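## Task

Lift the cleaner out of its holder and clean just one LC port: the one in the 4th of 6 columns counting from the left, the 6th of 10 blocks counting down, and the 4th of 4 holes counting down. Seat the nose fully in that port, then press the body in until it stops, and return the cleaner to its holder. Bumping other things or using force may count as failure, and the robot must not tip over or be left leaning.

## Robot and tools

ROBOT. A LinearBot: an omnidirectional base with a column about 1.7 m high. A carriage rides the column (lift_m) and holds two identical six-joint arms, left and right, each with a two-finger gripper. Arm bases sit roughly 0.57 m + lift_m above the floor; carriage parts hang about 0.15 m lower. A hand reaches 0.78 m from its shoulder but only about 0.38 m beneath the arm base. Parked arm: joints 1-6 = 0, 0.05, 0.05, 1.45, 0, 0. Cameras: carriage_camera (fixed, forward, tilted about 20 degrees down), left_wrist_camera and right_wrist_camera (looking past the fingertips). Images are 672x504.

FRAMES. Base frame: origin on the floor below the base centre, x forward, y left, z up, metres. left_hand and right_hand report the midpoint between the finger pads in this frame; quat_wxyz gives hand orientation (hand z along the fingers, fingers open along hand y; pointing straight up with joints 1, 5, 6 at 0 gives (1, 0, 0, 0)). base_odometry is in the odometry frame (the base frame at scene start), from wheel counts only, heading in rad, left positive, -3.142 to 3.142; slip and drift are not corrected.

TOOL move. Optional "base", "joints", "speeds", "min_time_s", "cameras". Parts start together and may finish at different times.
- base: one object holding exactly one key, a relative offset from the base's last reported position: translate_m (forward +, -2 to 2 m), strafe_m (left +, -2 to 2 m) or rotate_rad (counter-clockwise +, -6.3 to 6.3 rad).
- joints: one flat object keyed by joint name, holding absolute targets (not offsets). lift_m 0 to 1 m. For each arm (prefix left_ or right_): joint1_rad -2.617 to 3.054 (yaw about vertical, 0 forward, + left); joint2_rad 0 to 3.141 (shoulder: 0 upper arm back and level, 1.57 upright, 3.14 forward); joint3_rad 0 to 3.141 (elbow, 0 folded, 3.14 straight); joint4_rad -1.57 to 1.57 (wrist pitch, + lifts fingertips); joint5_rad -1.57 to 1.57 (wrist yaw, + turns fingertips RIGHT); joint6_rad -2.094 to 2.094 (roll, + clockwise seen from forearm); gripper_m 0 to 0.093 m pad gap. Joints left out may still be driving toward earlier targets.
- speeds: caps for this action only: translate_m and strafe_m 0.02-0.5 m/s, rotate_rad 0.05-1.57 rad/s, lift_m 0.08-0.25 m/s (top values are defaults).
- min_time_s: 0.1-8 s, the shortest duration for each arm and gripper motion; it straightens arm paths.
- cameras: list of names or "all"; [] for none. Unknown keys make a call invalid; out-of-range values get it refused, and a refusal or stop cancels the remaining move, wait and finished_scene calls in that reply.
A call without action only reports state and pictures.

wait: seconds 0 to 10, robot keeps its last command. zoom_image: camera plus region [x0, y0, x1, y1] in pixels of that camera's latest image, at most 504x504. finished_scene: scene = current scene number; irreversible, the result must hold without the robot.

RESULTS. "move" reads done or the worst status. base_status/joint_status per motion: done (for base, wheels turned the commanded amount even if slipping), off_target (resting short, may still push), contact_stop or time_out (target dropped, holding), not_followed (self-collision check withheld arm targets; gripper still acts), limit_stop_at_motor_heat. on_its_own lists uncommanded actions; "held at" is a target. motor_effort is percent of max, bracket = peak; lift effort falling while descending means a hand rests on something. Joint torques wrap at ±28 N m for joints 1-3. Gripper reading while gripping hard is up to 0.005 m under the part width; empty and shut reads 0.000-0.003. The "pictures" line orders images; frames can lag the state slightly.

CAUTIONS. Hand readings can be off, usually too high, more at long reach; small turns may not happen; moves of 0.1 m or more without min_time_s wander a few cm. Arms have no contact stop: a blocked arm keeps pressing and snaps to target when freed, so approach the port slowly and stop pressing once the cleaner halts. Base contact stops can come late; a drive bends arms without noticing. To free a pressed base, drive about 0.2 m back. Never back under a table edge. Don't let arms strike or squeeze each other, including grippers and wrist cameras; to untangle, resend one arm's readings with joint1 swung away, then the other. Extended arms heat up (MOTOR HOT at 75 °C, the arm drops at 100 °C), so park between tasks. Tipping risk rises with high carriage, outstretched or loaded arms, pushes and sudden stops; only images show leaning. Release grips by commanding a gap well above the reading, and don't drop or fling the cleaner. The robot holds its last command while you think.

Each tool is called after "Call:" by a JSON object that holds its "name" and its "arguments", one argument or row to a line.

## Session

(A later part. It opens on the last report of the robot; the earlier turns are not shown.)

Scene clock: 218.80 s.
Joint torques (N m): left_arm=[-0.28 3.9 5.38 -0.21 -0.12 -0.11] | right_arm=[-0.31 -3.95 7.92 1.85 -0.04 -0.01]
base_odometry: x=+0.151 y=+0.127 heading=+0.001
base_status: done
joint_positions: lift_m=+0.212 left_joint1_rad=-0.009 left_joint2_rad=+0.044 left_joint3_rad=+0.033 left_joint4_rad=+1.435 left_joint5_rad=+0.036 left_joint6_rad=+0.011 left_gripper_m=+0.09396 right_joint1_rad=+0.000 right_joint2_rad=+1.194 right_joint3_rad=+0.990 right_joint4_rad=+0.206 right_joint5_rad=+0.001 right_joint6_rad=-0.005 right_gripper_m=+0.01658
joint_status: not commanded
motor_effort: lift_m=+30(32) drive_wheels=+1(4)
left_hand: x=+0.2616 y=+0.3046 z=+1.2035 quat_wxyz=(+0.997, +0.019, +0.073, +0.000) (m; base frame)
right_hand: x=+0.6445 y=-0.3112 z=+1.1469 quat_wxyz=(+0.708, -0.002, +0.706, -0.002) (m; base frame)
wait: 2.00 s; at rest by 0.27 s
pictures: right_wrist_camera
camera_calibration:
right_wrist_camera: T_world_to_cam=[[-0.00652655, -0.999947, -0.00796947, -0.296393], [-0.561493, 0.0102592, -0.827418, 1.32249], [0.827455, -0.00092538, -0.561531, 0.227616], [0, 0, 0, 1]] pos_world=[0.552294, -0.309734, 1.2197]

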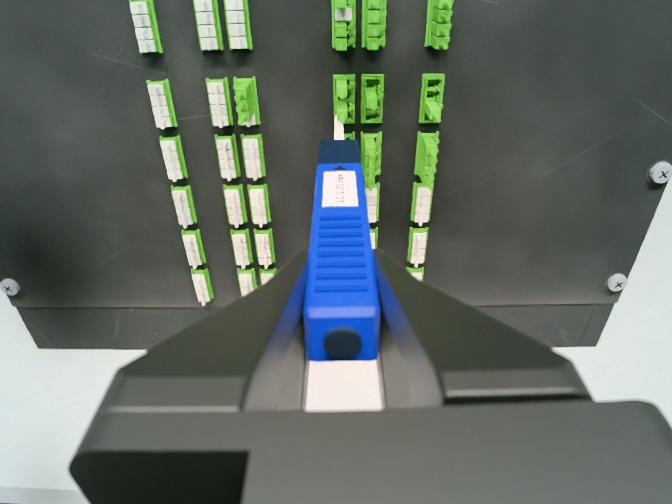

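Call:
{"name": "move", "arguments": {
  "base": {"strafe_m":-0.0005},
  "cameras": []
}}

Call:
{"name": "wait", "arguments": {
  "seconds": 2,
  "cameras": ["right_wrist_camera"]
}}

Call:
{"name": "zoom_image", "arguments": {
  "camera": "right_wrist_camera",
  "region": [325, 90, 375, 140]
}}

Scene clock: 230.30 s.
Joint torques (N m): left_arm=[-0.16 3.74 5.57 -0.22 -0.02 -0.09] | right_arm=[-0.08 -3.93 7.95 1.86 -0.04 -0.02]
move: done
base_odometry: x=+0.151 y=+0.127 heading=+0.001
base_status: done
joint_positions: lift_m=+0.212 left_joint1_rad=-0.009 left_joint2_rad=+0.044 left_joint3_rad=+0.033 left_joint4_rad=+1.435 left_joint5_rad=+0.036 left_joint6_rad=+0.011 left_gripper_m=+0.09396 right_joint1_rad=+0.000 right_joint2_rad=+1.194 right_joint3_rad=+0.990 right_joint4_rad=+0.206 right_joint5_rad=+0.001 right_joint6_rad=-0.005 right_gripper_m=+0.01658
joint_status: not commanded
motor_effort: lift_m=+29(30) drive_wheels=+0(2)
left_hand: x=+0.2616 y=+0.3046 z=+1.2035 quat_wxyz=(+0.997, +0.019, +0.073, +0.000) (m; base frame)
right_hand: x=+0.6445 y=-0.3112 z=+1.1469 quat_wxyz=(+0.708, -0.002, +0.706, -0.002) (m; base frame)
pictures: none
No camera images: "cameras" was empty.

Scene clock: 232.30 s.
Joint torques (N m): left_arm=[-0.4 3.66 5.63 -0.21 -0.08 -0.11] | right_arm=[-0.23 -4.01 7.99 1.87 -0.01 -0.04]
base_odometry: x=+0.151 y=+0.127 heading=+0.001
base_status: done
joint_positions: lift_m=+0.212 left_joint1_rad=-0.009 left_joint2_rad=+0.044 left_joint3_rad=+0.033 left_joint4_rad=+1.435 left_joint5_rad=+0.036 left_joint6_rad=+0.011 left_gripper_m=+0.09396 right_joint1_rad=+0.000 right_joint2_rad=+1.194 right_joint3_rad=+0.990 right_joint4_rad=+0.206 right_joint5_rad=+0.001 right_joint6_rad=-0.005 right_gripper_m=+0.01658
joint_status: not commanded
motor_effort: lift_m=+28(30) drive_wheels=-1(2)
left_hand: x=+0.2616 y=+0.3046 z=+1.2035 quat_wxyz=(+0.997, +0.019, +0.073, +0.000) (m; base frame)
right_hand: x=+0.6445 y=-0.3112 z=+1.1469 quat_wxyz=(+0.708, -0.002, +0.706, -0.002) (m; base frame)
wait: 2.00 s; at rest by 0.27 s
pictures: right_wrist_camera
camera_calibration:
right_wrist_camera: T_world_to_cam=[[-0.00652655, -0.999947, -0.00796947, -0.296393], [-0.561493, 0.0102592, -0.827418, 1.32249], [0.827455, -0.00092538, -0.561531, 0.227616], [0, 0, 0, 1]] pos_world=[0.552294, -0.309734, 1.2197]

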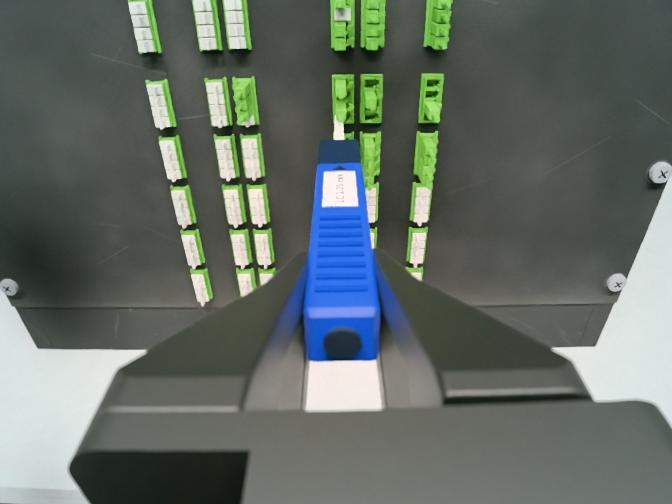

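Scaled by 10.080 from the camera's 672x504 image, which has a finer 960x720 frame.

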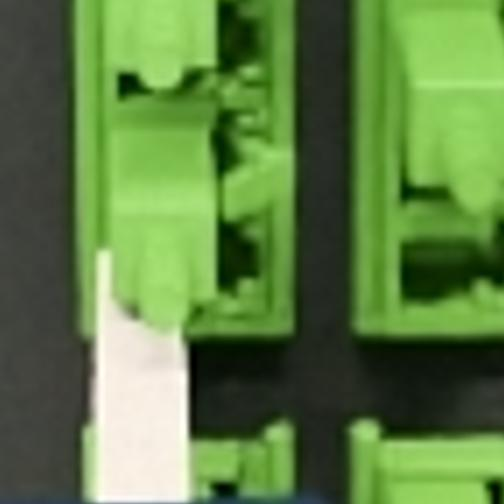

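Call:
{"name": "move", "arguments": {
  "base": {"strafe_m":-0.0008},
  "cameras": []
}}

Call:
{"name": "wait", "arguments": {
  "seconds": 2,
  "cameras": ["right_wrist_camera"]
}}

Call:
{"name": "zoom_image", "arguments": {
  "camera": "right_wrist_camera",
  "region": [325, 90, 375, 140]
}}

Scene clock: 237.17 s.
Joint torques (N m): left_arm=[-0.24 4.01 5.48 -0.15 -0.05 -0.08] | right_arm=[-0.34 -4.05 7.87 1.87 -0.05 -0.02]
move: done
base_odometry: x=+0.151 y=+0.126 heading=+0.001
base_status: done
joint_positions: lift_m=+0.212 left_joint1_rad=-0.009 left_joint2_rad=+0.044 left_joint3_rad=+0.033 left_joint4_rad=+1.435 left_joint5_rad=+0.036 left_joint6_rad=+0.011 left_gripper_m=+0.09396 right_joint1_rad=+0.000 right_joint2_rad=+1.194 right_joint3_rad=+0.990 right_joint4_rad=+0.206 right_joint5_rad=+0.001 right_joint6_rad=-0.005 right_gripper_m=+0.01658
joint_status: not commanded
motor_effort: lift_m=+31(31) drive_wheels=-1(2)
left_hand: x=+0.2616 y=+0.3046 z=+1.2035 quat_wxyz=(+0.997, +0.019, +0.073, +0.000) (m; base frame)
right_hand: x=+0.6445 y=-0.3112 z=+1.1469 quat_wxyz=(+0.708, -0.002, +0.706, -0.002) (m; base frame)
pictures: none
No camera images: "cameras" was empty.

Scene clock: 239.17 s.
Joint torques (N m): left_arm=[-0.27 3.96 5.52 -0.18 -0.04 -0.05] | right_arm=[-0.1 -3.96 7.95 1.86 -0.04 -0.05]
base_odometry: x=+0.151 y=+0.126 heading=+0.001
base_status: done
joint_positions: lift_m=+0.212 left_joint1_rad=-0.009 left_joint2_rad=+0.044 left_joint3_rad=+0.033 left_joint4_rad=+1.435 left_joint5_rad=+0.036 left_joint6_rad=+0.011 left_gripper_m=+0.09396 right_joint1_rad=+0.000 right_joint2_rad=+1.194 right_joint3_rad=+0.990 right_joint4_rad=+0.206 right_joint5_rad=+0.001 right_joint6_rad=-0.005 right_gripper_m=+0.01658
joint_status: not commanded
motor_effort: lift_m=+30(31) drive_wheels=-1(2)
left_hand: x=+0.2616 y=+0.3046 z=+1.2035 quat_wxyz=(+0.997, +0.019, +0.073, +0.000) (m; base frame)
right_hand: x=+0.6445 y=-0.3112 z=+1.1469 quat_wxyz=(+0.708, -0.002, +0.706, -0.002) (m; base frame)
wait: 2.00 s; at rest by 0.27 s
pictures: right_wrist_camera
camera_calibration:
right_wrist_camera: T_world_to_cam=[[-0.00652655, -0.999947, -0.00796947, -0.296393], [-0.561493, 0.0102592, -0.827418, 1.32249], [0.827455, -0.00092538, -0.561531, 0.227616], [0, 0, 0, 1]] pos_world=[0.552294, -0.309734, 1.2197]

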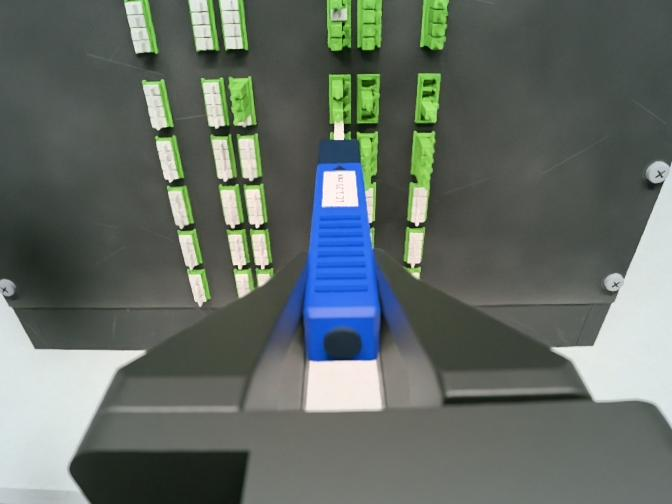

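Scaled by 10.080 from the camera's 672x504 image, which has a finer 960x720 frame.

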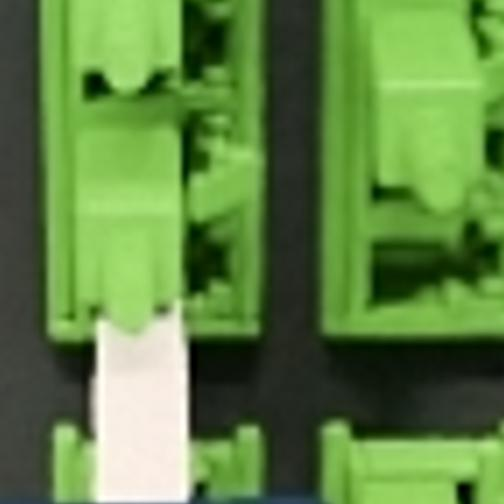

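Call:
{"name": "move", "arguments": {
  "joints": {"right_joint1_rad":0.009},
  "min_time_s": 1,
  "cameras": []
}}

Call:
{"name": "move", "arguments": {
  "joints": {"right_joint1_rad":0.012},
  "min_time_s": 1,
  "cameras": []
}}

Call:
{"name": "wait", "arguments": {
  "seconds": 1,
  "cameras": ["right_wrist_camera"]
}}

Call:
{"name": "zoom_image", "arguments": {
  "camera": "right_wrist_camera",
  "region": [325, 90, 375, 140]
}}

Scene clock: 246.60 s.
Joint torques (N m): left_arm=[-0.08 3.82 5.37 -0.2 -0.04 -0.12] | right_arm=[0.46 -3.96 7.91 1.86 -0.06 -0.01]
move: done
base_odometry: x=+0.151 y=+0.126 heading=+0.001
base_status: not commanded
joint_positions: lift_m=+0.212 left_joint1_rad=-0.009 left_joint2_rad=+0.044 left_joint3_rad=+0.033 left_joint4_rad=+1.435 left_joint5_rad=+0.036 left_joint6_rad=+0.011 left_gripper_m=+0.09396 right_joint1_rad=+0.002 right_joint2_rad=+1.194 right_joint3_rad=+0.990 right_joint4_rad=+0.206 right_joint5_rad=+0.001 right_joint6_rad=-0.005 right_gripper_m=+0.01658
joint_status: all done
motor_effort: lift_m=+29(32) drive_wheels=-1(1)
left_hand: x=+0.2616 y=+0.3046 z=+1.2035 quat_wxyz=(+0.997, +0.019, +0.073, +0.000) (m; base frame)
right_hand: x=+0.6445 y=-0.3105 z=+1.1469 quat_wxyz=(+0.708, -0.002, +0.706, -0.001) (m; base frame)
pictures: none
No camera images: "cameras" was empty.

Scene clock: 247.87 s.
Joint torques (N m): left_arm=[-0.27 3.71 5.38 -0.17 -0.03 -0.14] | right_arm=[0.49 -3.88 7.84 1.86 -0.05 0]
move: done
base_odometry: x=+0.151 y=+0.126 heading=+0.001
base_status: not commanded
joint_positions: lift_m=+0.212 left_joint1_rad=-0.009 left_joint2_rad=+0.044 left_joint3_rad=+0.033 left_joint4_rad=+1.435 left_joint5_rad=+0.036 left_joint6_rad=+0.011 left_gripper_m=+0.09396 right_joint1_rad=+0.005 right_joint2_rad=+1.194 right_joint3_rad=+0.990 right_joint4_rad=+0.206 right_joint5_rad=+0.001 right_joint6_rad=-0.005 right_gripper_m=+0.01658
joint_status: all done
motor_effort: lift_m=+28(32) drive_wheels=-1(2)
left_hand: x=+0.2616 y=+0.3046 z=+1.2035 quat_wxyz=(+0.997, +0.019, +0.073, +0.000) (m; base frame)
right_hand: x=+0.6445 y=-0.3093 z=+1.1469 quat_wxyz=(+0.708, -0.003, +0.706, +0.000) (m; base frame)
pictures: none
No camera images: "cameras" was empty.

Scene clock: 248.87 s.
Joint torques (N m): left_arm=[-0.01 3.66 5.33 -0.2 -0.09 -0.12] | right_arm=[0.53 -3.97 7.84 1.86 -0.03 0]
base_odometry: x=+0.151 y=+0.126 heading=+0.001
base_status: not commanded
joint_positions: lift_m=+0.212 left_joint1_rad=-0.009 left_joint2_rad=+0.044 left_joint3_rad=+0.033 left_joint4_rad=+1.435 left_joint5_rad=+0.036 left_joint6_rad=+0.011 left_gripper_m=+0.09396 right_joint1_rad=+0.005 right_joint2_rad=+1.194 right_joint3_rad=+0.990 right_joint4_rad=+0.206 right_joint5_rad=+0.001 right_joint6_rad=-0.005 right_gripper_m=+0.01658
joint_status: all done
motor_effort: lift_m=+30(32) drive_wheels=-1(2)
left_hand: x=+0.2616 y=+0.3046 z=+1.2035 quat_wxyz=(+0.997, +0.019, +0.073, +0.000) (m; base frame)
right_hand: x=+0.6445 y=-0.3093 z=+1.1469 quat_wxyz=(+0.708, -0.003, +0.706, +0.000) (m; base frame)
wait: 1.00 s; at rest by 0.27 s
pictures: right_wrist_camera
camera_calibration:
right_wrist_camera: T_world_to_cam=[[-0.00192251, -0.999967, -0.00790807, -0.297592], [-0.561559, 0.00762301, -0.827402, 1.32168], [0.827435, 0.00285015, -0.561555, 0.228827], [0, 0, 0, 1]] pos_world=[0.552288, -0.308309, 1.2197]

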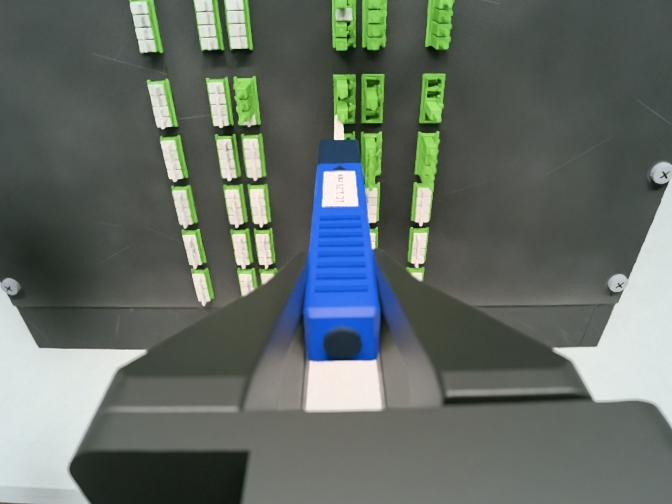

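Scaled by 10.080 from the camera's 672x504 image, which has a finer 960x720 frame.

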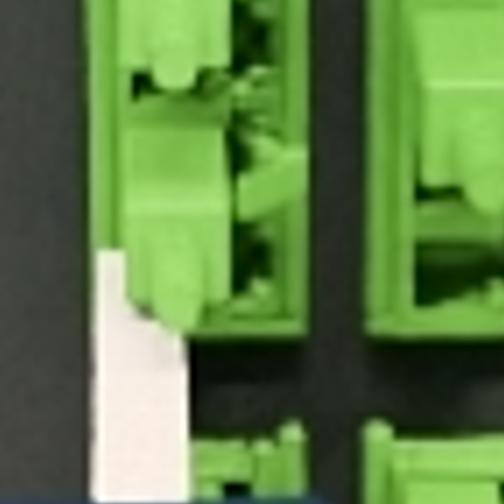

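Call:
{"name": "move", "arguments": {
  "joints": {"right_joint1_rad":-0.0045},
  "min_time_s": 1.5,
  "cameras": []
}}

Call:
{"name": "wait", "arguments": {
  "seconds": 1,
  "cameras": ["right_wrist_camera"]
}}

Call:
{"name": "zoom_image", "arguments": {
  "camera": "right_wrist_camera",
  "region": [325, 90, 375, 140]
}}

Scene clock: 256.10 s.
Joint torques (N m): left_arm=[-0.31 4.04 5.38 -0.16 -0.07 -0.06] | right_arm=[-0.8 -3.95 7.77 1.86 -0.03 0.01]
move: done
base_odometry: x=+0.151 y=+0.126 heading=+0.001
base_status: not commanded
joint_positions: lift_m=+0.212 left_joint1_rad=-0.009 left_joint2_rad=+0.044 left_joint3_rad=+0.033 left_joint4_rad=+1.435 left_joint5_rad=+0.036 left_joint6_rad=+0.011 left_gripper_m=+0.09396 right_joint1_rad=+0.001 right_joint2_rad=+1.194 right_joint3_rad=+0.990 right_joint4_rad=+0.206 right_joint5_rad=+0.001 right_joint6_rad=-0.005 right_gripper_m=+0.01658
joint_status: all done
motor_effort: lift_m=+30(32) drive_wheels=-1(1)
left_hand: x=+0.2616 y=+0.3046 z=+1.2035 quat_wxyz=(+0.997, +0.019, +0.073, +0.000) (m; base frame)
right_hand: x=+0.6445 y=-0.3107 z=+1.1469 quat_wxyz=(+0.708, -0.002, +0.706, -0.002) (m; base frame)
pictures: none
No camera images: "cameras" was empty.

Scene clock: 257.10 s.
Joint torques (N m): left_arm=[-0.16 3.89 5.42 -0.25 -0.03 -0.12] | right_arm=[-0.7 -3.97 7.9 1.85 -0.05 -0.01]
base_odometry: x=+0.151 y=+0.126 heading=+0.001
base_status: not commanded
joint_positions: lift_m=+0.212 left_joint1_rad=-0.009 left_joint2_rad=+0.044 left_joint3_rad=+0.033 left_joint4_rad=+1.435 left_joint5_rad=+0.036 left_joint6_rad=+0.011 left_gripper_m=+0.09396 right_joint1_rad=+0.001 right_joint2_rad=+1.194 right_joint3_rad=+0.990 right_joint4_rad=+0.206 right_joint5_rad=+0.001 right_joint6_rad=-0.005 right_gripper_m=+0.01658
joint_status: all done
motor_effort: lift_m=+29(32) drive_wheels=-1(1)
left_hand: x=+0.2616 y=+0.3046 z=+1.2035 quat_wxyz=(+0.997, +0.019, +0.073, +0.000) (m; base frame)
right_hand: x=+0.6445 y=-0.3107 z=+1.1469 quat_wxyz=(+0.708, -0.002, +0.706, -0.002) (m; base frame)
wait: 1.00 s; at rest by 0.27 s
pictures: right_wrist_camera
camera_calibration:
right_wrist_camera: T_world_to_cam=[[-0.00530639, -0.999954, -0.00794018, -0.296798], [-0.5615, 0.00954985, -0.827421, 1.32228], [0.827459, 0.0000677905, -0.561526, 0.227917], [0, 0, 0, 1]] pos_world=[0.552292, -0.309428, 1.2197]

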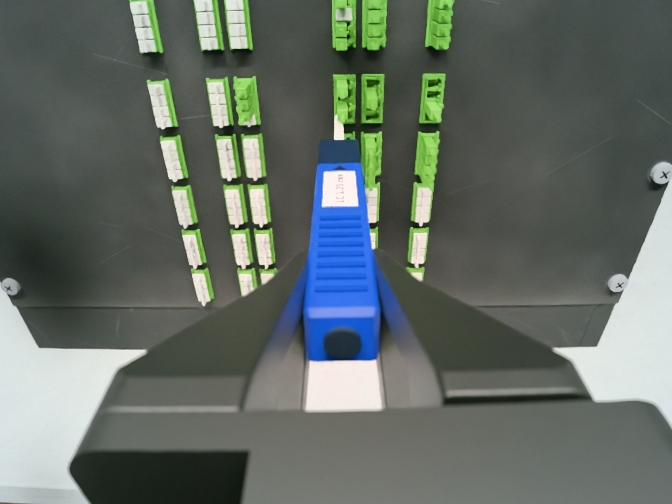

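Scaled by 10.080 from the camera's 672x504 image, which has a finer 960x720 frame.

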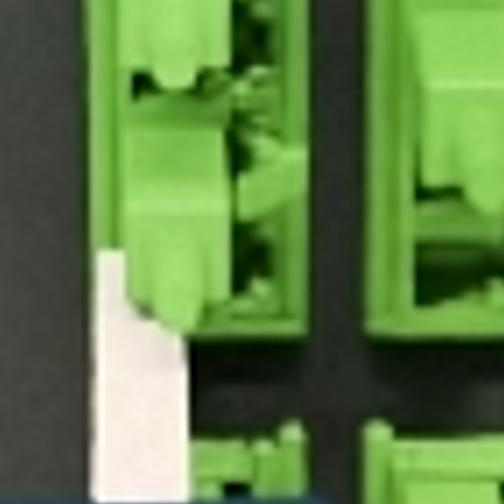

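Call:
{"name": "move", "arguments": {
  "joints": {"right_joint1_rad":-0.008},
  "min_time_s": 1.5,
  "cameras": []
}}

Call:
{"name": "wait", "arguments": {
  "seconds": 1,
  "cameras": ["right_wrist_camera"]
}}

Call:
{"name": "zoom_image", "arguments": {
  "camera": "right_wrist_camera",
  "region": [325, 90, 375, 140]
}}

Scene clock: 263.70 s.
Joint torques (N m): left_arm=[-0.18 4.01 5.59 -0.18 -0.01 -0.06] | right_arm=[-0.87 -3.95 7.87 1.86 -0.06 -0.01]
move: done
base_odometry: x=+0.151 y=+0.126 heading=+0.001
base_status: not commanded
joint_positions: lift_m=+0.212 left_joint1_rad=-0.009 left_joint2_rad=+0.044 left_joint3_rad=+0.033 left_joint4_rad=+1.435 left_joint5_rad=+0.036 left_joint6_rad=+0.011 left_gripper_m=+0.09396 right_joint1_rad=+0.000 right_joint2_rad=+1.194 right_joint3_rad=+0.990 right_joint4_rad=+0.206 right_joint5_rad=+0.001 right_joint6_rad=-0.005 right_gripper_m=+0.01658
joint_status: all done
motor_effort: lift_m=+30(31) drive_wheels=-1(1)
left_hand: x=+0.2616 y=+0.3046 z=+1.2035 quat_wxyz=(+0.997, +0.019, +0.073, +0.000) (m; base frame)
right_hand: x=+0.6445 y=-0.3113 z=+1.1469 quat_wxyz=(+0.708, -0.002, +0.706, -0.002) (m; base frame)
pictures: none
No camera images: "cameras" was empty.

Scene clock: 264.70 s.
Joint torques (N m): left_arm=[-0.18 3.78 5.44 -0.2 -0.02 -0.05] | right_arm=[-1.01 -4.03 7.94 1.87 -0.02 -0.03]
base_odometry: x=+0.151 y=+0.126 heading=+0.001
base_status: not commanded
joint_positions: lift_m=+0.212 left_joint1_rad=-0.009 left_joint2_rad=+0.044 left_joint3_rad=+0.033 left_joint4_rad=+1.435 left_joint5_rad=+0.036 left_joint6_rad=+0.011 left_gripper_m=+0.09396 right_joint1_rad=+0.000 right_joint2_rad=+1.194 right_joint3_rad=+0.990 right_joint4_rad=+0.206 right_joint5_rad=+0.001 right_joint6_rad=-0.005 right_gripper_m=+0.01658
joint_status: all done
motor_effort: lift_m=+31(31) drive_wheels=-1(1)
left_hand: x=+0.2616 y=+0.3046 z=+1.2035 quat_wxyz=(+0.997, +0.019, +0.073, +0.000) (m; base frame)
right_hand: x=+0.6445 y=-0.3113 z=+1.1469 quat_wxyz=(+0.708, -0.002, +0.706, -0.002) (m; base frame)
wait: 1.00 s; at rest by 0.27 s
pictures: right_wrist_camera
camera_calibration:
right_wrist_camera: T_world_to_cam=[[-0.00688706, -0.999945, -0.00796992, -0.296394], [-0.561491, 0.0104621, -0.827417, 1.32255], [0.827454, -0.00122343, -0.561532, 0.227526], [0, 0, 0, 1]] pos_world=[0.552294, -0.309936, 1.2197]

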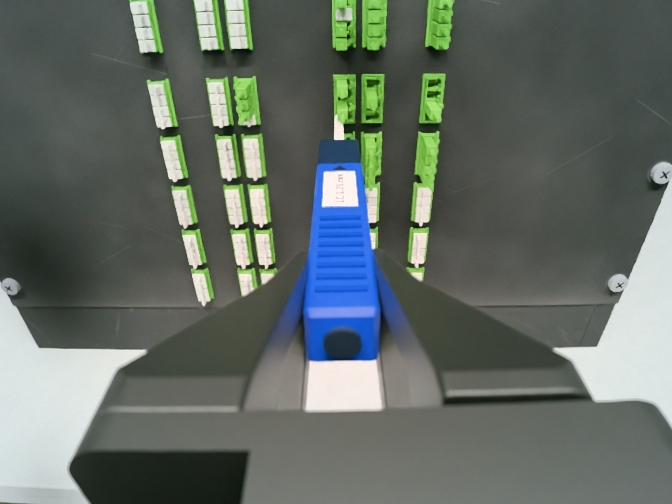

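Scaled by 10.080 from the camera's 672x504 image, which has a finer 960x720 frame.

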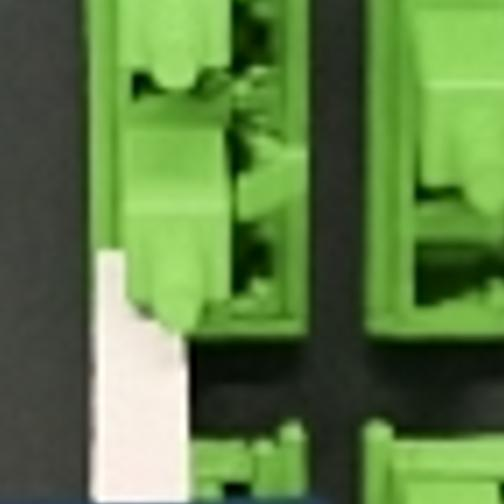

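Call:
{"name": "move", "arguments": {
  "joints": {"right_joint1_rad":-0.0105},
  "min_time_s": 1.5,
  "cameras": []
}}

Call:
{"name": "wait", "arguments": {
  "seconds": 1,
  "cameras": ["right_wrist_camera"]
}}

Call:
{"name": "zoom_image", "arguments": {
  "camera": "right_wrist_camera",
  "region": [325, 90, 375, 140]
}}

Scene clock: 270.97 s.
Joint torques (N m): left_arm=[-0.29 3.66 5.56 -0.2 -0.13 -0.12] | right_arm=[-0.92 -3.92 7.87 1.9 -0.04 -0.02]
move: done
base_odometry: x=+0.151 y=+0.126 heading=+0.001
base_status: not commanded
joint_positions: lift_m=+0.212 left_joint1_rad=-0.009 left_joint2_rad=+0.044 left_joint3_rad=+0.033 left_joint4_rad=+1.435 left_joint5_rad=+0.036 left_joint6_rad=+0.011 left_gripper_m=+0.09396 right_joint1_rad=-0.003 right_joint2_rad=+1.194 right_joint3_rad=+0.990 right_joint4_rad=+0.206 right_joint5_rad=+0.001 right_joint6_rad=-0.005 right_gripper_m=+0.01658
joint_status: all done
motor_effort: lift_m=+27(31) drive_wheels=-1(2)
left_hand: x=+0.2616 y=+0.3046 z=+1.2035 quat_wxyz=(+0.997, +0.019, +0.073, +0.000) (m; base frame)
right_hand: x=+0.6445 y=-0.3125 z=+1.1469 quat_wxyz=(+0.708, -0.001, +0.706, -0.003) (m; base frame)
pictures: none
No camera images: "cameras" was empty.

Scene clock: 271.97 s.
Joint torques (N m): left_arm=[-0.06 3.86 5.7 -0.19 -0.01 -0.13] | right_arm=[-0.76 -3.96 7.88 1.86 -0.04 -0.02]
base_odometry: x=+0.151 y=+0.126 heading=+0.001
base_status: not commanded
joint_positions: lift_m=+0.212 left_joint1_rad=-0.009 left_joint2_rad=+0.044 left_joint3_rad=+0.033 left_joint4_rad=+1.435 left_joint5_rad=+0.036 left_joint6_rad=+0.011 left_gripper_m=+0.09396 right_joint1_rad=-0.003 right_joint2_rad=+1.194 right_joint3_rad=+0.990 right_joint4_rad=+0.206 right_joint5_rad=+0.001 right_joint6_rad=-0.005 right_gripper_m=+0.01658
joint_status: all done
motor_effort: lift_m=+29(31) drive_wheels=-1(2)
left_hand: x=+0.2616 y=+0.3046 z=+1.2035 quat_wxyz=(+0.997, +0.019, +0.073, +0.000) (m; base frame)
right_hand: x=+0.6445 y=-0.3125 z=+1.1469 quat_wxyz=(+0.708, -0.001, +0.706, -0.003) (m; base frame)
wait: 1.00 s; at rest by 0.27 s
pictures: right_wrist_camera
camera_calibration:
right_wrist_camera: T_world_to_cam=[[-0.00954952, -0.999922, -0.00800141, -0.295693], [-0.56147, 0.0119831, -0.827411, 1.32302], [0.827442, -0.00340882, -0.56154, 0.22686], [0, 0, 0, 1]] pos_world=[0.552297, -0.31075, 1.2197]

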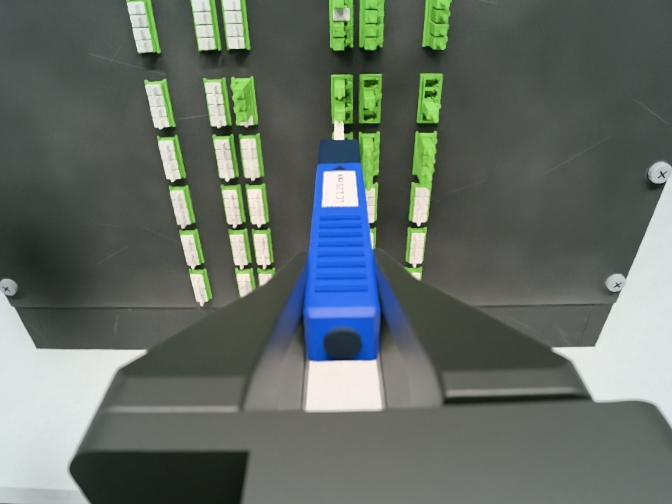

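Scaled by 10.080 from the camera's 672x504 image, which has a finer 960x720 frame.

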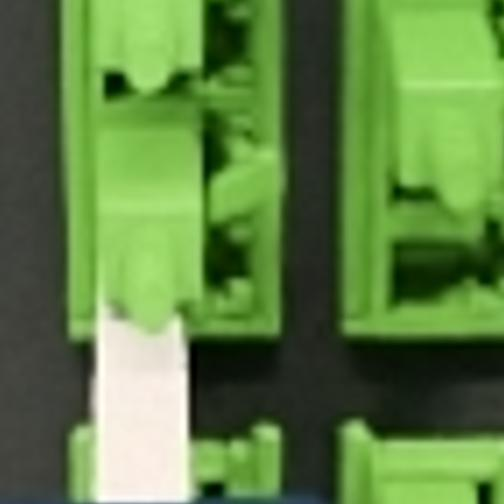

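Call:
{"name": "move", "arguments": {
  "joints": {"right_joint1_rad":-0.0109},
  "min_time_s": 1,
  "cameras": []
}}

Call:
{"name": "move", "arguments": {
  "base": {"translate_m":0.0015},
  "speeds": {"translate_m":0.02},
  "cameras": []
}}

Call:
{"name": "wait", "arguments": {
  "seconds": 1,
  "cameras": ["carriage_camera","right_wrist_camera"]
}}

Call:
{"name": "zoom_image", "arguments": {
  "camera": "right_wrist_camera",
  "region": [325, 90, 375, 140]
}}

Call:
{"name": "zoom_image", "arguments": {
  "camera": "carriage_camera",
  "region": [440, 155, 470, 185]
}}

Scene clock: 280.57 s.
Joint torques (N m): left_arm=[-0.21 3.9 5.46 -0.13 -0.03 -0.09] | right_arm=[-0.9 -4 7.76 1.87 -0.05 0]
move: done
base_odometry: x=+0.151 y=+0.126 heading=+0.001
base_status: not commanded
joint_positions: lift_m=+0.212 left_joint1_rad=-0.009 left_joint2_rad=+0.044 left_joint3_rad=+0.033 left_joint4_rad=+1.435 left_joint5_rad=+0.036 left_joint6_rad=+0.011 left_gripper_m=+0.09396 right_joint1_rad=-0.003 right_joint2_rad=+1.194 right_joint3_rad=+0.990 right_joint4_rad=+0.206 right_joint5_rad=+0.001 right_joint6_rad=-0.005 right_gripper_m=+0.01658
joint_status: all done
motor_effort: lift_m=+30(32) drive_wheels=-1(2)
left_hand: x=+0.2616 y=+0.3046 z=+1.2035 quat_wxyz=(+0.997, +0.019, +0.073, +0.000) (m; base frame)
right_hand: x=+0.6445 y=-0.3125 z=+1.1469 quat_wxyz=(+0.708, -0.001, +0.706, -0.003) (m; base frame)
pictures: none
No camera images: "cameras" was empty.

Scene clock: 281.23 s.
Joint torques (N m): left_arm=[-0.31 3.89 5.67 -0.18 -0.01 -0.08] | right_arm=[-0.92 -4.01 7.88 1.83 -0.03 -0.01]
move: done
base_odometry: x=+0.153 y=+0.127 heading=+0.001
base_status: done
joint_positions: lift_m=+0.212 left_joint1_rad=-0.009 left_joint2_rad=+0.044 left_joint3_rad=+0.033 left_joint4_rad=+1.435 left_joint5_rad=+0.036 left_joint6_rad=+0.011 left_gripper_m=+0.09396 right_joint1_rad=-0.003 right_joint2_rad=+1.194 right_joint3_rad=+0.990 right_joint4_rad=+0.207 right_joint5_rad=+0.001 right_joint6_rad=-0.005 right_gripper_m=+0.01658
joint_status: not commanded
motor_effort: lift_m=+29(31) drive_wheels=-1(5)
left_hand: x=+0.2616 y=+0.3046 z=+1.2035 quat_wxyz=(+0.997, +0.019, +0.073, +0.000) (m; base frame)
right_hand: x=+0.6445 y=-0.3125 z=+1.1470 quat_wxyz=(+0.708, -0.001, +0.706, -0.003) (m; base frame)
pictures: none
No camera images: "cameras" was empty.

Scene clock: 282.23 s.
Joint torques (N m): left_arm=[-0.46 3.89 5.68 -0.21 -0.11 -0.07] | right_arm=[-0.92 -4.01 7.91 1.82 -0.04 -0.02]
base_odometry: x=+0.153 y=+0.127 heading=+0.001
base_status: done
joint_positions: lift_m=+0.212 left_joint1_rad=-0.009 left_joint2_rad=+0.044 left_joint3_rad=+0.033 left_joint4_rad=+1.435 left_joint5_rad=+0.036 left_joint6_rad=+0.011 left_gripper_m=+0.09396 right_joint1_rad=-0.003 right_joint2_rad=+1.194 right_joint3_rad=+0.990 right_joint4_rad=+0.207 right_joint5_rad=+0.001 right_joint6_rad=-0.005 right_gripper_m=+0.01658
joint_status: not commanded
motor_effort: lift_m=+28(31) drive_wheels=-1(5)
left_hand: x=+0.2616 y=+0.3046 z=+1.2035 quat_wxyz=(+0.997, +0.019, +0.073, +0.000) (m; base frame)
right_hand: x=+0.6445 y=-0.3125 z=+1.1470 quat_wxyz=(+0.708, -0.001, +0.706, -0.003) (m; base frame)
wait: 1.00 s; at rest by 0.27 s
pictures: carriage_camera, right_wrist_camera
camera_calibration:
carriage_camera: T_world_to_cam=[[-0.029171, -0.999221, -0.0265927, 0.0359737], [-0.375931, 0.0356179, -0.925963, 1.15928], [0.926188, -0.0170142, -0.376677, 0.324206], [0, 0, 0, 1]] pos_world=[0.136582, 0.000170692, 1.19653]
right_wrist_camera: T_world_to_cam=[[-0.00954663, -0.999922, -0.00800484, -0.295691], [-0.561171, 0.0119831, -0.827613, 1.32305], [0.827645, -0.00340883, -0.561242, 0.226467], [0, 0, 0, 1]] pos_world=[0.552198, -0.31075, 1.21971]

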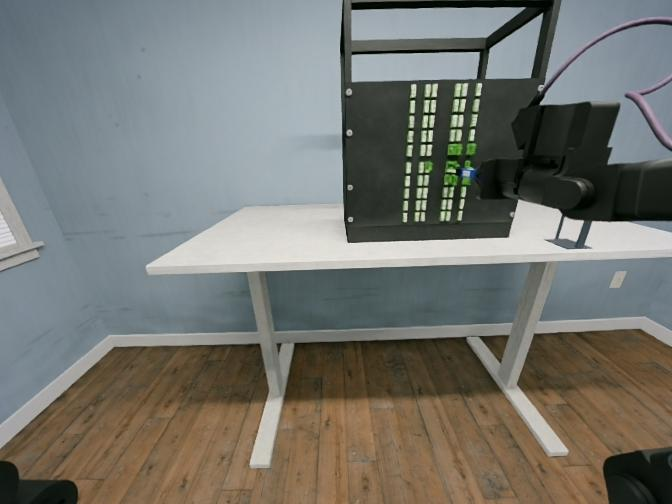

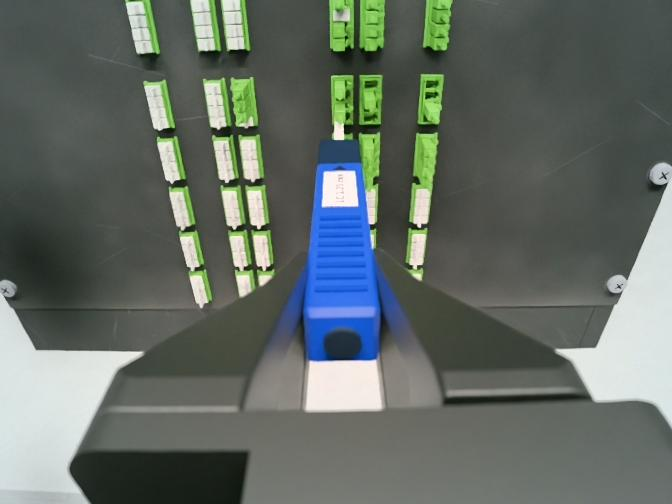

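Scaled by 10.080 from the camera's 672x504 image, which has a finer 960x720 frame.

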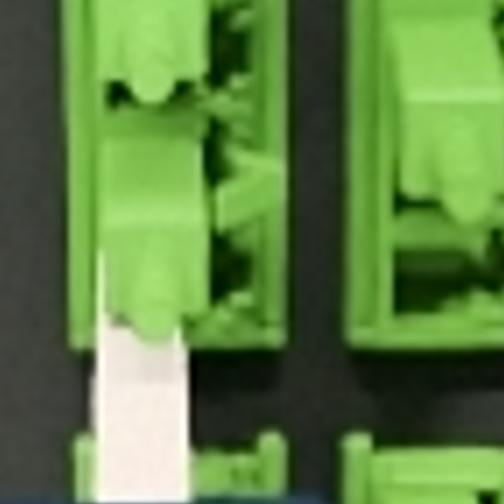

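Scaled by 16.800 from the camera's 672x504 image, which has a finer 960x720 frame.

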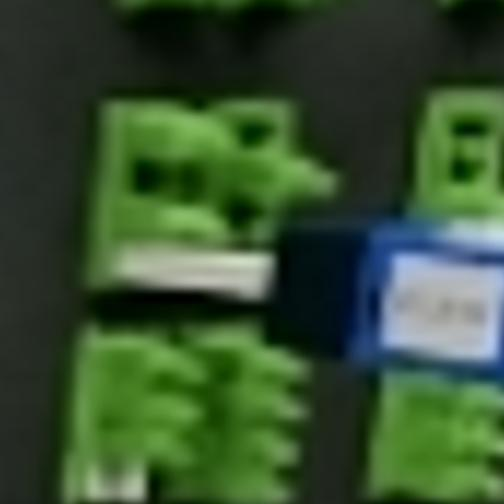

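Call:
{"name": "move", "arguments": {
  "joints": {"right_joint1_rad":-0.012},
  "min_time_s": 1,
  "cameras": []
}}

Call:
{"name": "wait", "arguments": {
  "seconds": 1,
  "cameras": ["right_wrist_camera"]
}}

Call:
{"name": "zoom_image", "arguments": {
  "camera": "right_wrist_camera",
  "region": [325, 90, 375, 140]
}}

Scene clock: 291.17 s.
Joint torques (N m): left_arm=[-0.13 3.9 5.33 -0.2 -0.05 -0.08] | right_arm=[-0.79 -4.05 7.83 1.85 -0.03 0]
move: done
base_odometry: x=+0.153 y=+0.127 heading=+0.001
base_status: not commanded
joint_positions: lift_m=+0.212 left_joint1_rad=-0.009 left_joint2_rad=+0.044 left_joint3_rad=+0.033 left_joint4_rad=+1.435 left_joint5_rad=+0.036 left_joint6_rad=+0.011 left_gripper_m=+0.09396 right_joint1_rad=-0.005 right_joint2_rad=+1.194 right_joint3_rad=+0.990 right_joint4_rad=+0.207 right_joint5_rad=+0.001 right_joint6_rad=-0.005 right_gripper_m=+0.01658
joint_status: all done
motor_effort: lift_m=+31(31) drive_wheels=+2(2)
left_hand: x=+0.2616 y=+0.3046 z=+1.2035 quat_wxyz=(+0.997, +0.019, +0.073, +0.000) (m; base frame)
right_hand: x=+0.6445 y=-0.3133 z=+1.1470 quat_wxyz=(+0.708, +0.000, +0.706, -0.004) (m; base frame)
pictures: none
No camera images: "cameras" was empty.

Scene clock: 292.17 s.
Joint torques (N m): left_arm=[-0.49 4.04 5.35 -0.18 -0.04 -0.09] | right_arm=[-0.81 -4 7.87 1.85 -0.03 -0.04]
base_odometry: x=+0.153 y=+0.127 heading=+0.001
base_status: not commanded
joint_positions: lift_m=+0.212 left_joint1_rad=-0.009 left_joint2_rad=+0.044 left_joint3_rad=+0.033 left_joint4_rad=+1.435 left_joint5_rad=+0.036 left_joint6_rad=+0.011 left_gripper_m=+0.09396 right_joint1_rad=-0.005 right_joint2_rad=+1.194 right_joint3_rad=+0.990 right_joint4_rad=+0.207 right_joint5_rad=+0.001 right_joint6_rad=-0.005 right_gripper_m=+0.01658
joint_status: all done
motor_effort: lift_m=+31(31) drive_wheels=+2(2)
left_hand: x=+0.2616 y=+0.3046 z=+1.2035 quat_wxyz=(+0.997, +0.019, +0.073, +0.000) (m; base frame)
right_hand: x=+0.6445 y=-0.3133 z=+1.1470 quat_wxyz=(+0.708, +0.000, +0.706, -0.004) (m; base frame)
wait: 1.00 s; at rest by 0.27 s
pictures: right_wrist_camera
camera_calibration:
right_wrist_camera: T_world_to_cam=[[-0.0114325, -0.999903, -0.00795248, -0.295318], [-0.561152, 0.0129982, -0.827611, 1.32336], [0.827634, -0.0049991, -0.561246, 0.225979], [0, 0, 0, 1]] pos_world=[0.5522, -0.311361, 1.21971]

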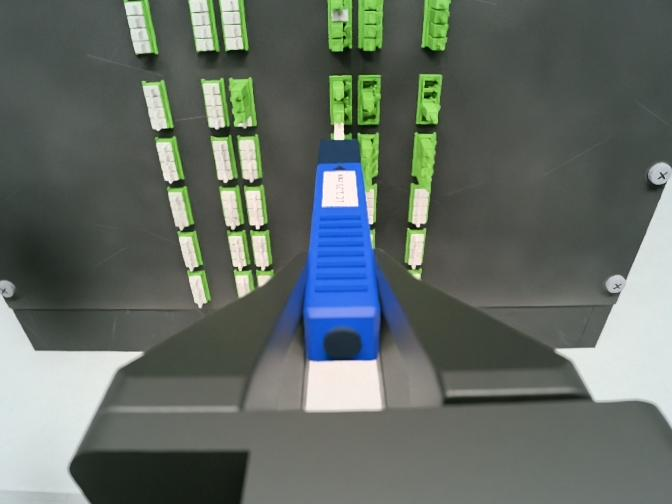

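Scaled by 10.080 from the camera's 672x504 image, which has a finer 960x720 frame.

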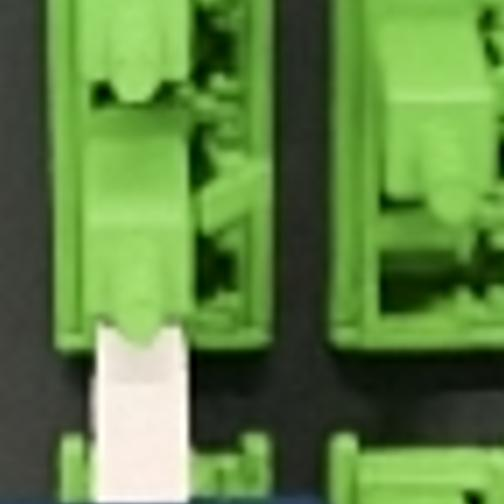

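Call:
{"name": "move", "arguments": {
  "joints": {"right_joint1_rad":0.0068},
  "min_time_s": 2,
  "cameras": []
}}

Call:
{"name": "wait", "arguments": {
  "seconds": 1,
  "cameras": ["right_wrist_camera"]
}}

Call:
{"name": "zoom_image", "arguments": {
  "camera": "right_wrist_camera",
  "region": [325, 90, 375, 140]
}}

Scene clock: 309.20 s.
Joint torques (N m): left_arm=[-0.4 3.82 5.48 -0.11 -0.05 -0.11] | right_arm=[0.4 -3.9 7.94 1.86 -0.06 -0.02]
move: done
base_odometry: x=+0.153 y=+0.127 heading=+0.001
base_status: not commanded
joint_positions: lift_m=+0.212 left_joint1_rad=-0.009 left_joint2_rad=+0.044 left_joint3_rad=+0.033 left_joint4_rad=+1.435 left_joint5_rad=+0.036 left_joint6_rad=+0.011 left_gripper_m=+0.09396 right_joint1_rad=+0.000 right_joint2_rad=+1.194 right_joint3_rad=+0.990 right_joint4_rad=+0.207 right_joint5_rad=+0.001 right_joint6_rad=-0.005 right_gripper_m=+0.01658
joint_status: all done
motor_effort: lift_m=+29(32) drive_wheels=+2(2)
left_hand: x=+0.2616 y=+0.3046 z=+1.2035 quat_wxyz=(+0.997, +0.019, +0.073, +0.000) (m; base frame)
right_hand: x=+0.6445 y=-0.3113 z=+1.1470 quat_wxyz=(+0.708, -0.002, +0.706, -0.002) (m; base frame)
pictures: none
No camera images: "cameras" was empty.

Scene clock: 310.20 s.
Joint torques (N m): left_arm=[-0.16 3.82 5.53 -0.19 -0.09 -0.11] | right_arm=[0.38 -3.93 7.88 1.85 -0.05 -0.03]
base_odometry: x=+0.153 y=+0.127 heading=+0.001
base_status: not commanded
joint_positions: lift_m=+0.212 left_joint1_rad=-0.009 left_joint2_rad=+0.044 left_joint3_rad=+0.033 left_joint4_rad=+1.435 left_joint5_rad=+0.036 left_joint6_rad=+0.011 left_gripper_m=+0.09396 right_joint1_rad=+0.000 right_joint2_rad=+1.194 right_joint3_rad=+0.990 right_joint4_rad=+0.207 right_joint5_rad=+0.001 right_joint6_rad=-0.005 right_gripper_m=+0.01658
joint_status: all done
motor_effort: lift_m=+30(32) drive_wheels=+2(2)
left_hand: x=+0.2616 y=+0.3046 z=+1.2035 quat_wxyz=(+0.997, +0.019, +0.073, +0.000) (m; base frame)
right_hand: x=+0.6445 y=-0.3113 z=+1.1470 quat_wxyz=(+0.708, -0.002, +0.706, -0.002) (m; base frame)
wait: 1.00 s; at rest by 0.27 s
pictures: right_wrist_camera
camera_calibration:
right_wrist_camera: T_world_to_cam=[[-0.00688419, -0.999945, -0.0079724, -0.296393], [-0.561193, 0.010462, -0.827619, 1.32258], [0.827657, -0.00122343, -0.561234, 0.227133], [0, 0, 0, 1]] pos_world=[0.552195, -0.309936, 1.21971]

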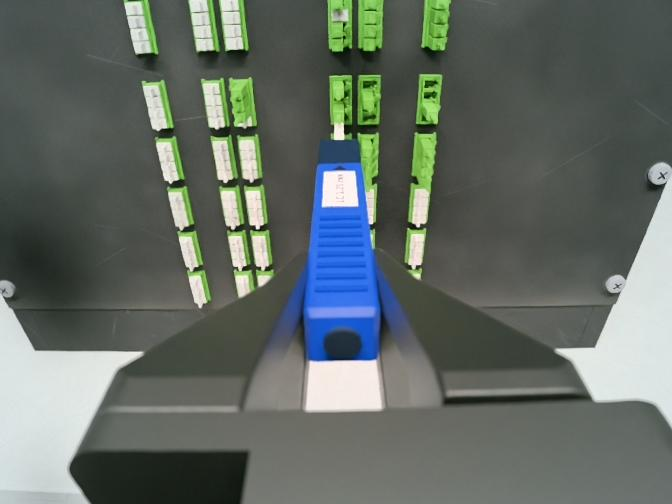

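Scaled by 10.080 from the camera's 672x504 image, which has a finer 960x720 frame.

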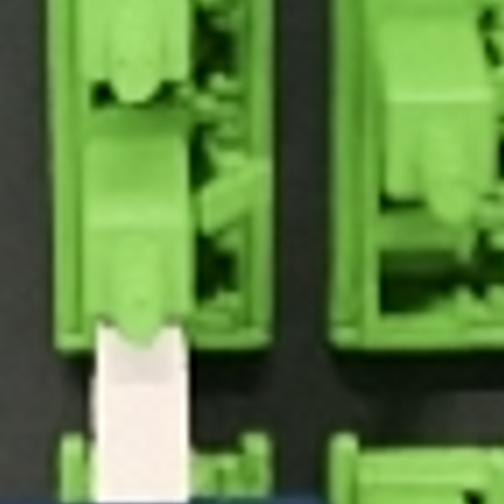

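Call:
{"name": "move", "arguments": {
  "joints": {"right_joint1_rad":0.0078},
  "min_time_s": 1,
  "cameras": []
}}

Call:
{"name": "wait", "arguments": {
  "seconds": 1,
  "cameras": ["right_wrist_camera"]
}}

Call:
{"name": "zoom_image", "arguments": {
  "camera": "right_wrist_camera",
  "region": [325, 90, 375, 140]
}}

Scene clock: 314.87 s.
Joint torques (N m): left_arm=[-0.24 3.82 5.48 -0.18 -0.09 -0.09] | right_arm=[0.53 -3.93 7.86 1.83 -0.03 0]
move: done
base_odometry: x=+0.153 y=+0.127 heading=+0.001
base_status: not commanded
joint_positions: lift_m=+0.212 left_joint1_rad=-0.009 left_joint2_rad=+0.044 left_joint3_rad=+0.033 left_joint4_rad=+1.435 left_joint5_rad=+0.036 left_joint6_rad=+0.011 left_gripper_m=+0.09396 right_joint1_rad=+0.000 right_joint2_rad=+1.194 right_joint3_rad=+0.990 right_joint4_rad=+0.207 right_joint5_rad=+0.001 right_joint6_rad=-0.005 right_gripper_m=+0.01658
joint_status: all done
motor_effort: lift_m=+31(31) drive_wheels=+2(2)
left_hand: x=+0.2616 y=+0.3046 z=+1.2035 quat_wxyz=(+0.997, +0.019, +0.073, +0.000) (m; base frame)
right_hand: x=+0.6445 y=-0.3113 z=+1.1470 quat_wxyz=(+0.708, -0.002, +0.706, -0.002) (m; base frame)
pictures: none
No camera images: "cameras" was empty.

Scene clock: 315.87 s.
Joint torques (N m): left_arm=[-0.08 3.9 5.35 -0.17 -0.07 -0.08] | right_arm=[0.58 -3.96 7.94 1.86 -0.01 -0.02]
base_odometry: x=+0.153 y=+0.127 heading=+0.001
base_status: not commanded
joint_positions: lift_m=+0.212 left_joint1_rad=-0.009 left_joint2_rad=+0.044 left_joint3_rad=+0.033 left_joint4_rad=+1.435 left_joint5_rad=+0.036 left_joint6_rad=+0.011 left_gripper_m=+0.09396 right_joint1_rad=+0.000 right_joint2_rad=+1.194 right_joint3_rad=+0.990 right_joint4_rad=+0.207 right_joint5_rad=+0.001 right_joint6_rad=-0.005 right_gripper_m=+0.01658
joint_status: all done
motor_effort: lift_m=+30(31) drive_wheels=+2(2)
left_hand: x=+0.2616 y=+0.3046 z=+1.2035 quat_wxyz=(+0.997, +0.019, +0.073, +0.000) (m; base frame)
right_hand: x=+0.6445 y=-0.3113 z=+1.1470 quat_wxyz=(+0.708, -0.002, +0.706, -0.002) (m; base frame)
wait: 1.00 s; at rest by 0.27 s
pictures: right_wrist_camera
camera_calibration:
right_wrist_camera: T_world_to_cam=[[-0.00688419, -0.999945, -0.0079724, -0.296393], [-0.561193, 0.010462, -0.827619, 1.32258], [0.827657, -0.00122343, -0.561234, 0.227133], [0, 0, 0, 1]] pos_world=[0.552195, -0.309936, 1.21971]

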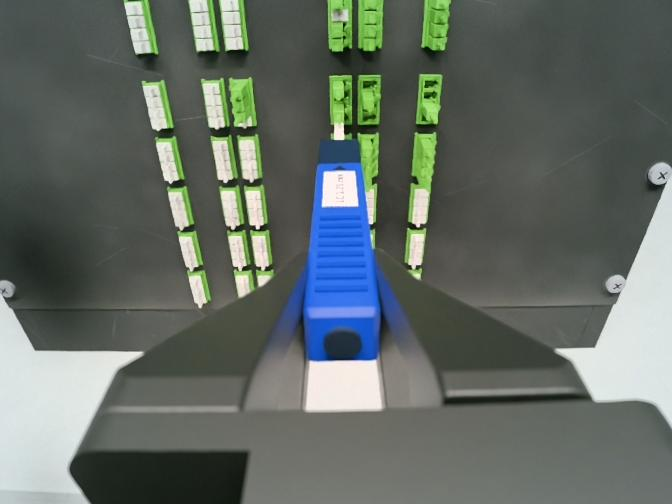

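Scaled by 10.080 from the camera's 672x504 image, which has a finer 960x720 frame.

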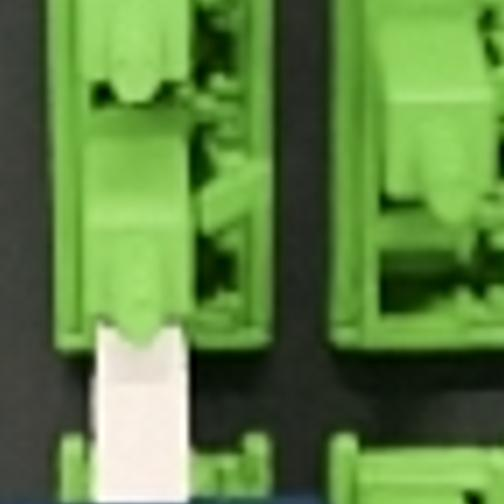

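Call:
{"name": "move", "arguments": {
  "joints": {"right_joint1_rad":0.009},
  "min_time_s": 1,
  "cameras": []
}}

Call:
{"name": "wait", "arguments": {
  "seconds": 1,
  "cameras": ["right_wrist_camera"]
}}

Call:
{"name": "zoom_image", "arguments": {
  "camera": "right_wrist_camera",
  "region": [325, 90, 375, 140]
}}

Scene clock: 321.03 s.
Joint torques (N m): left_arm=[-0.28 3.63 5.44 -0.2 -0.05 -0.14] | right_arm=[0.57 -4 7.84 1.87 -0.05 0]
move: done
base_odometry: x=+0.153 y=+0.127 heading=+0.001
base_status: not commanded
joint_positions: lift_m=+0.212 left_joint1_rad=-0.009 left_joint2_rad=+0.044 left_joint3_rad=+0.033 left_joint4_rad=+1.435 left_joint5_rad=+0.036 left_joint6_rad=+0.011 left_gripper_m=+0.09396 right_joint1_rad=+0.002 right_joint2_rad=+1.194 right_joint3_rad=+0.990 right_joint4_rad=+0.207 right_joint5_rad=+0.001 right_joint6_rad=-0.005 right_gripper_m=+0.01658
joint_status: all done
motor_effort: lift_m=+29(31) drive_wheels=+2(2)
left_hand: x=+0.2616 y=+0.3046 z=+1.2035 quat_wxyz=(+0.997, +0.019, +0.073, +0.000) (m; base frame)
right_hand: x=+0.6445 y=-0.3105 z=+1.1470 quat_wxyz=(+0.708, -0.002, +0.706, -0.001) (m; base frame)
pictures: none
No camera images: "cameras" was empty.

Scene clock: 322.03 s.
Joint torques (N m): left_arm=[-0.12 3.96 5.6 -0.14 -0.02 -0.16] | right_arm=[0.46 -3.89 7.88 1.84 -0.06 0]
base_odometry: x=+0.153 y=+0.127 heading=+0.001
base_status: not commanded
joint_positions: lift_m=+0.212 left_joint1_rad=-0.009 left_joint2_rad=+0.044 left_joint3_rad=+0.033 left_joint4_rad=+1.435 left_joint5_rad=+0.036 left_joint6_rad=+0.011 left_gripper_m=+0.09396 right_joint1_rad=+0.002 right_joint2_rad=+1.194 right_joint3_rad=+0.990 right_joint4_rad=+0.207 right_joint5_rad=+0.001 right_joint6_rad=-0.005 right_gripper_m=+0.01658
joint_status: all done
motor_effort: lift_m=+31(31) drive_wheels=+2(2)
left_hand: x=+0.2616 y=+0.3046 z=+1.2035 quat_wxyz=(+0.997, +0.019, +0.073, +0.000) (m; base frame)
right_hand: x=+0.6445 y=-0.3105 z=+1.1470 quat_wxyz=(+0.708, -0.002, +0.706, -0.001) (m; base frame)
wait: 1.00 s; at rest by 0.27 s
pictures: right_wrist_camera
camera_calibration:
right_wrist_camera: T_world_to_cam=[[-0.00494302, -0.999956, -0.00794149, -0.296896], [-0.561204, 0.00934702, -0.827625, 1.32224], [0.827663, 0.00036583, -0.561226, 0.227614], [0, 0, 0, 1]] pos_world=[0.552193, -0.309326, 1.21971]

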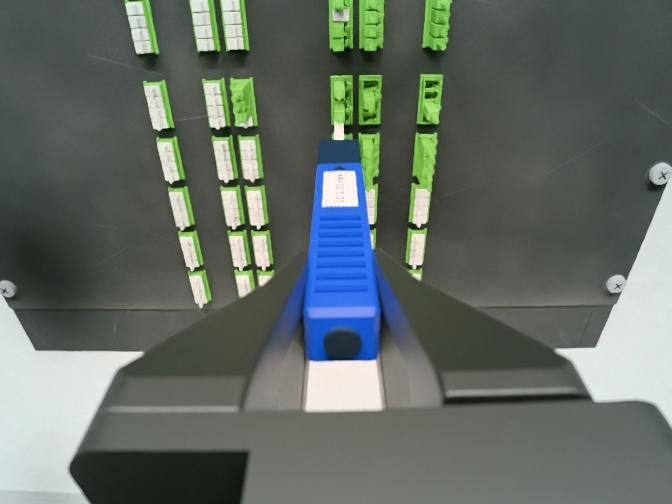

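Scaled by 10.080 from the camera's 672x504 image, which has a finer 960x720 frame.

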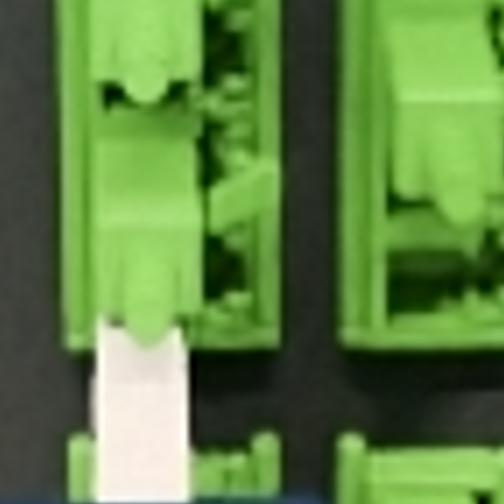

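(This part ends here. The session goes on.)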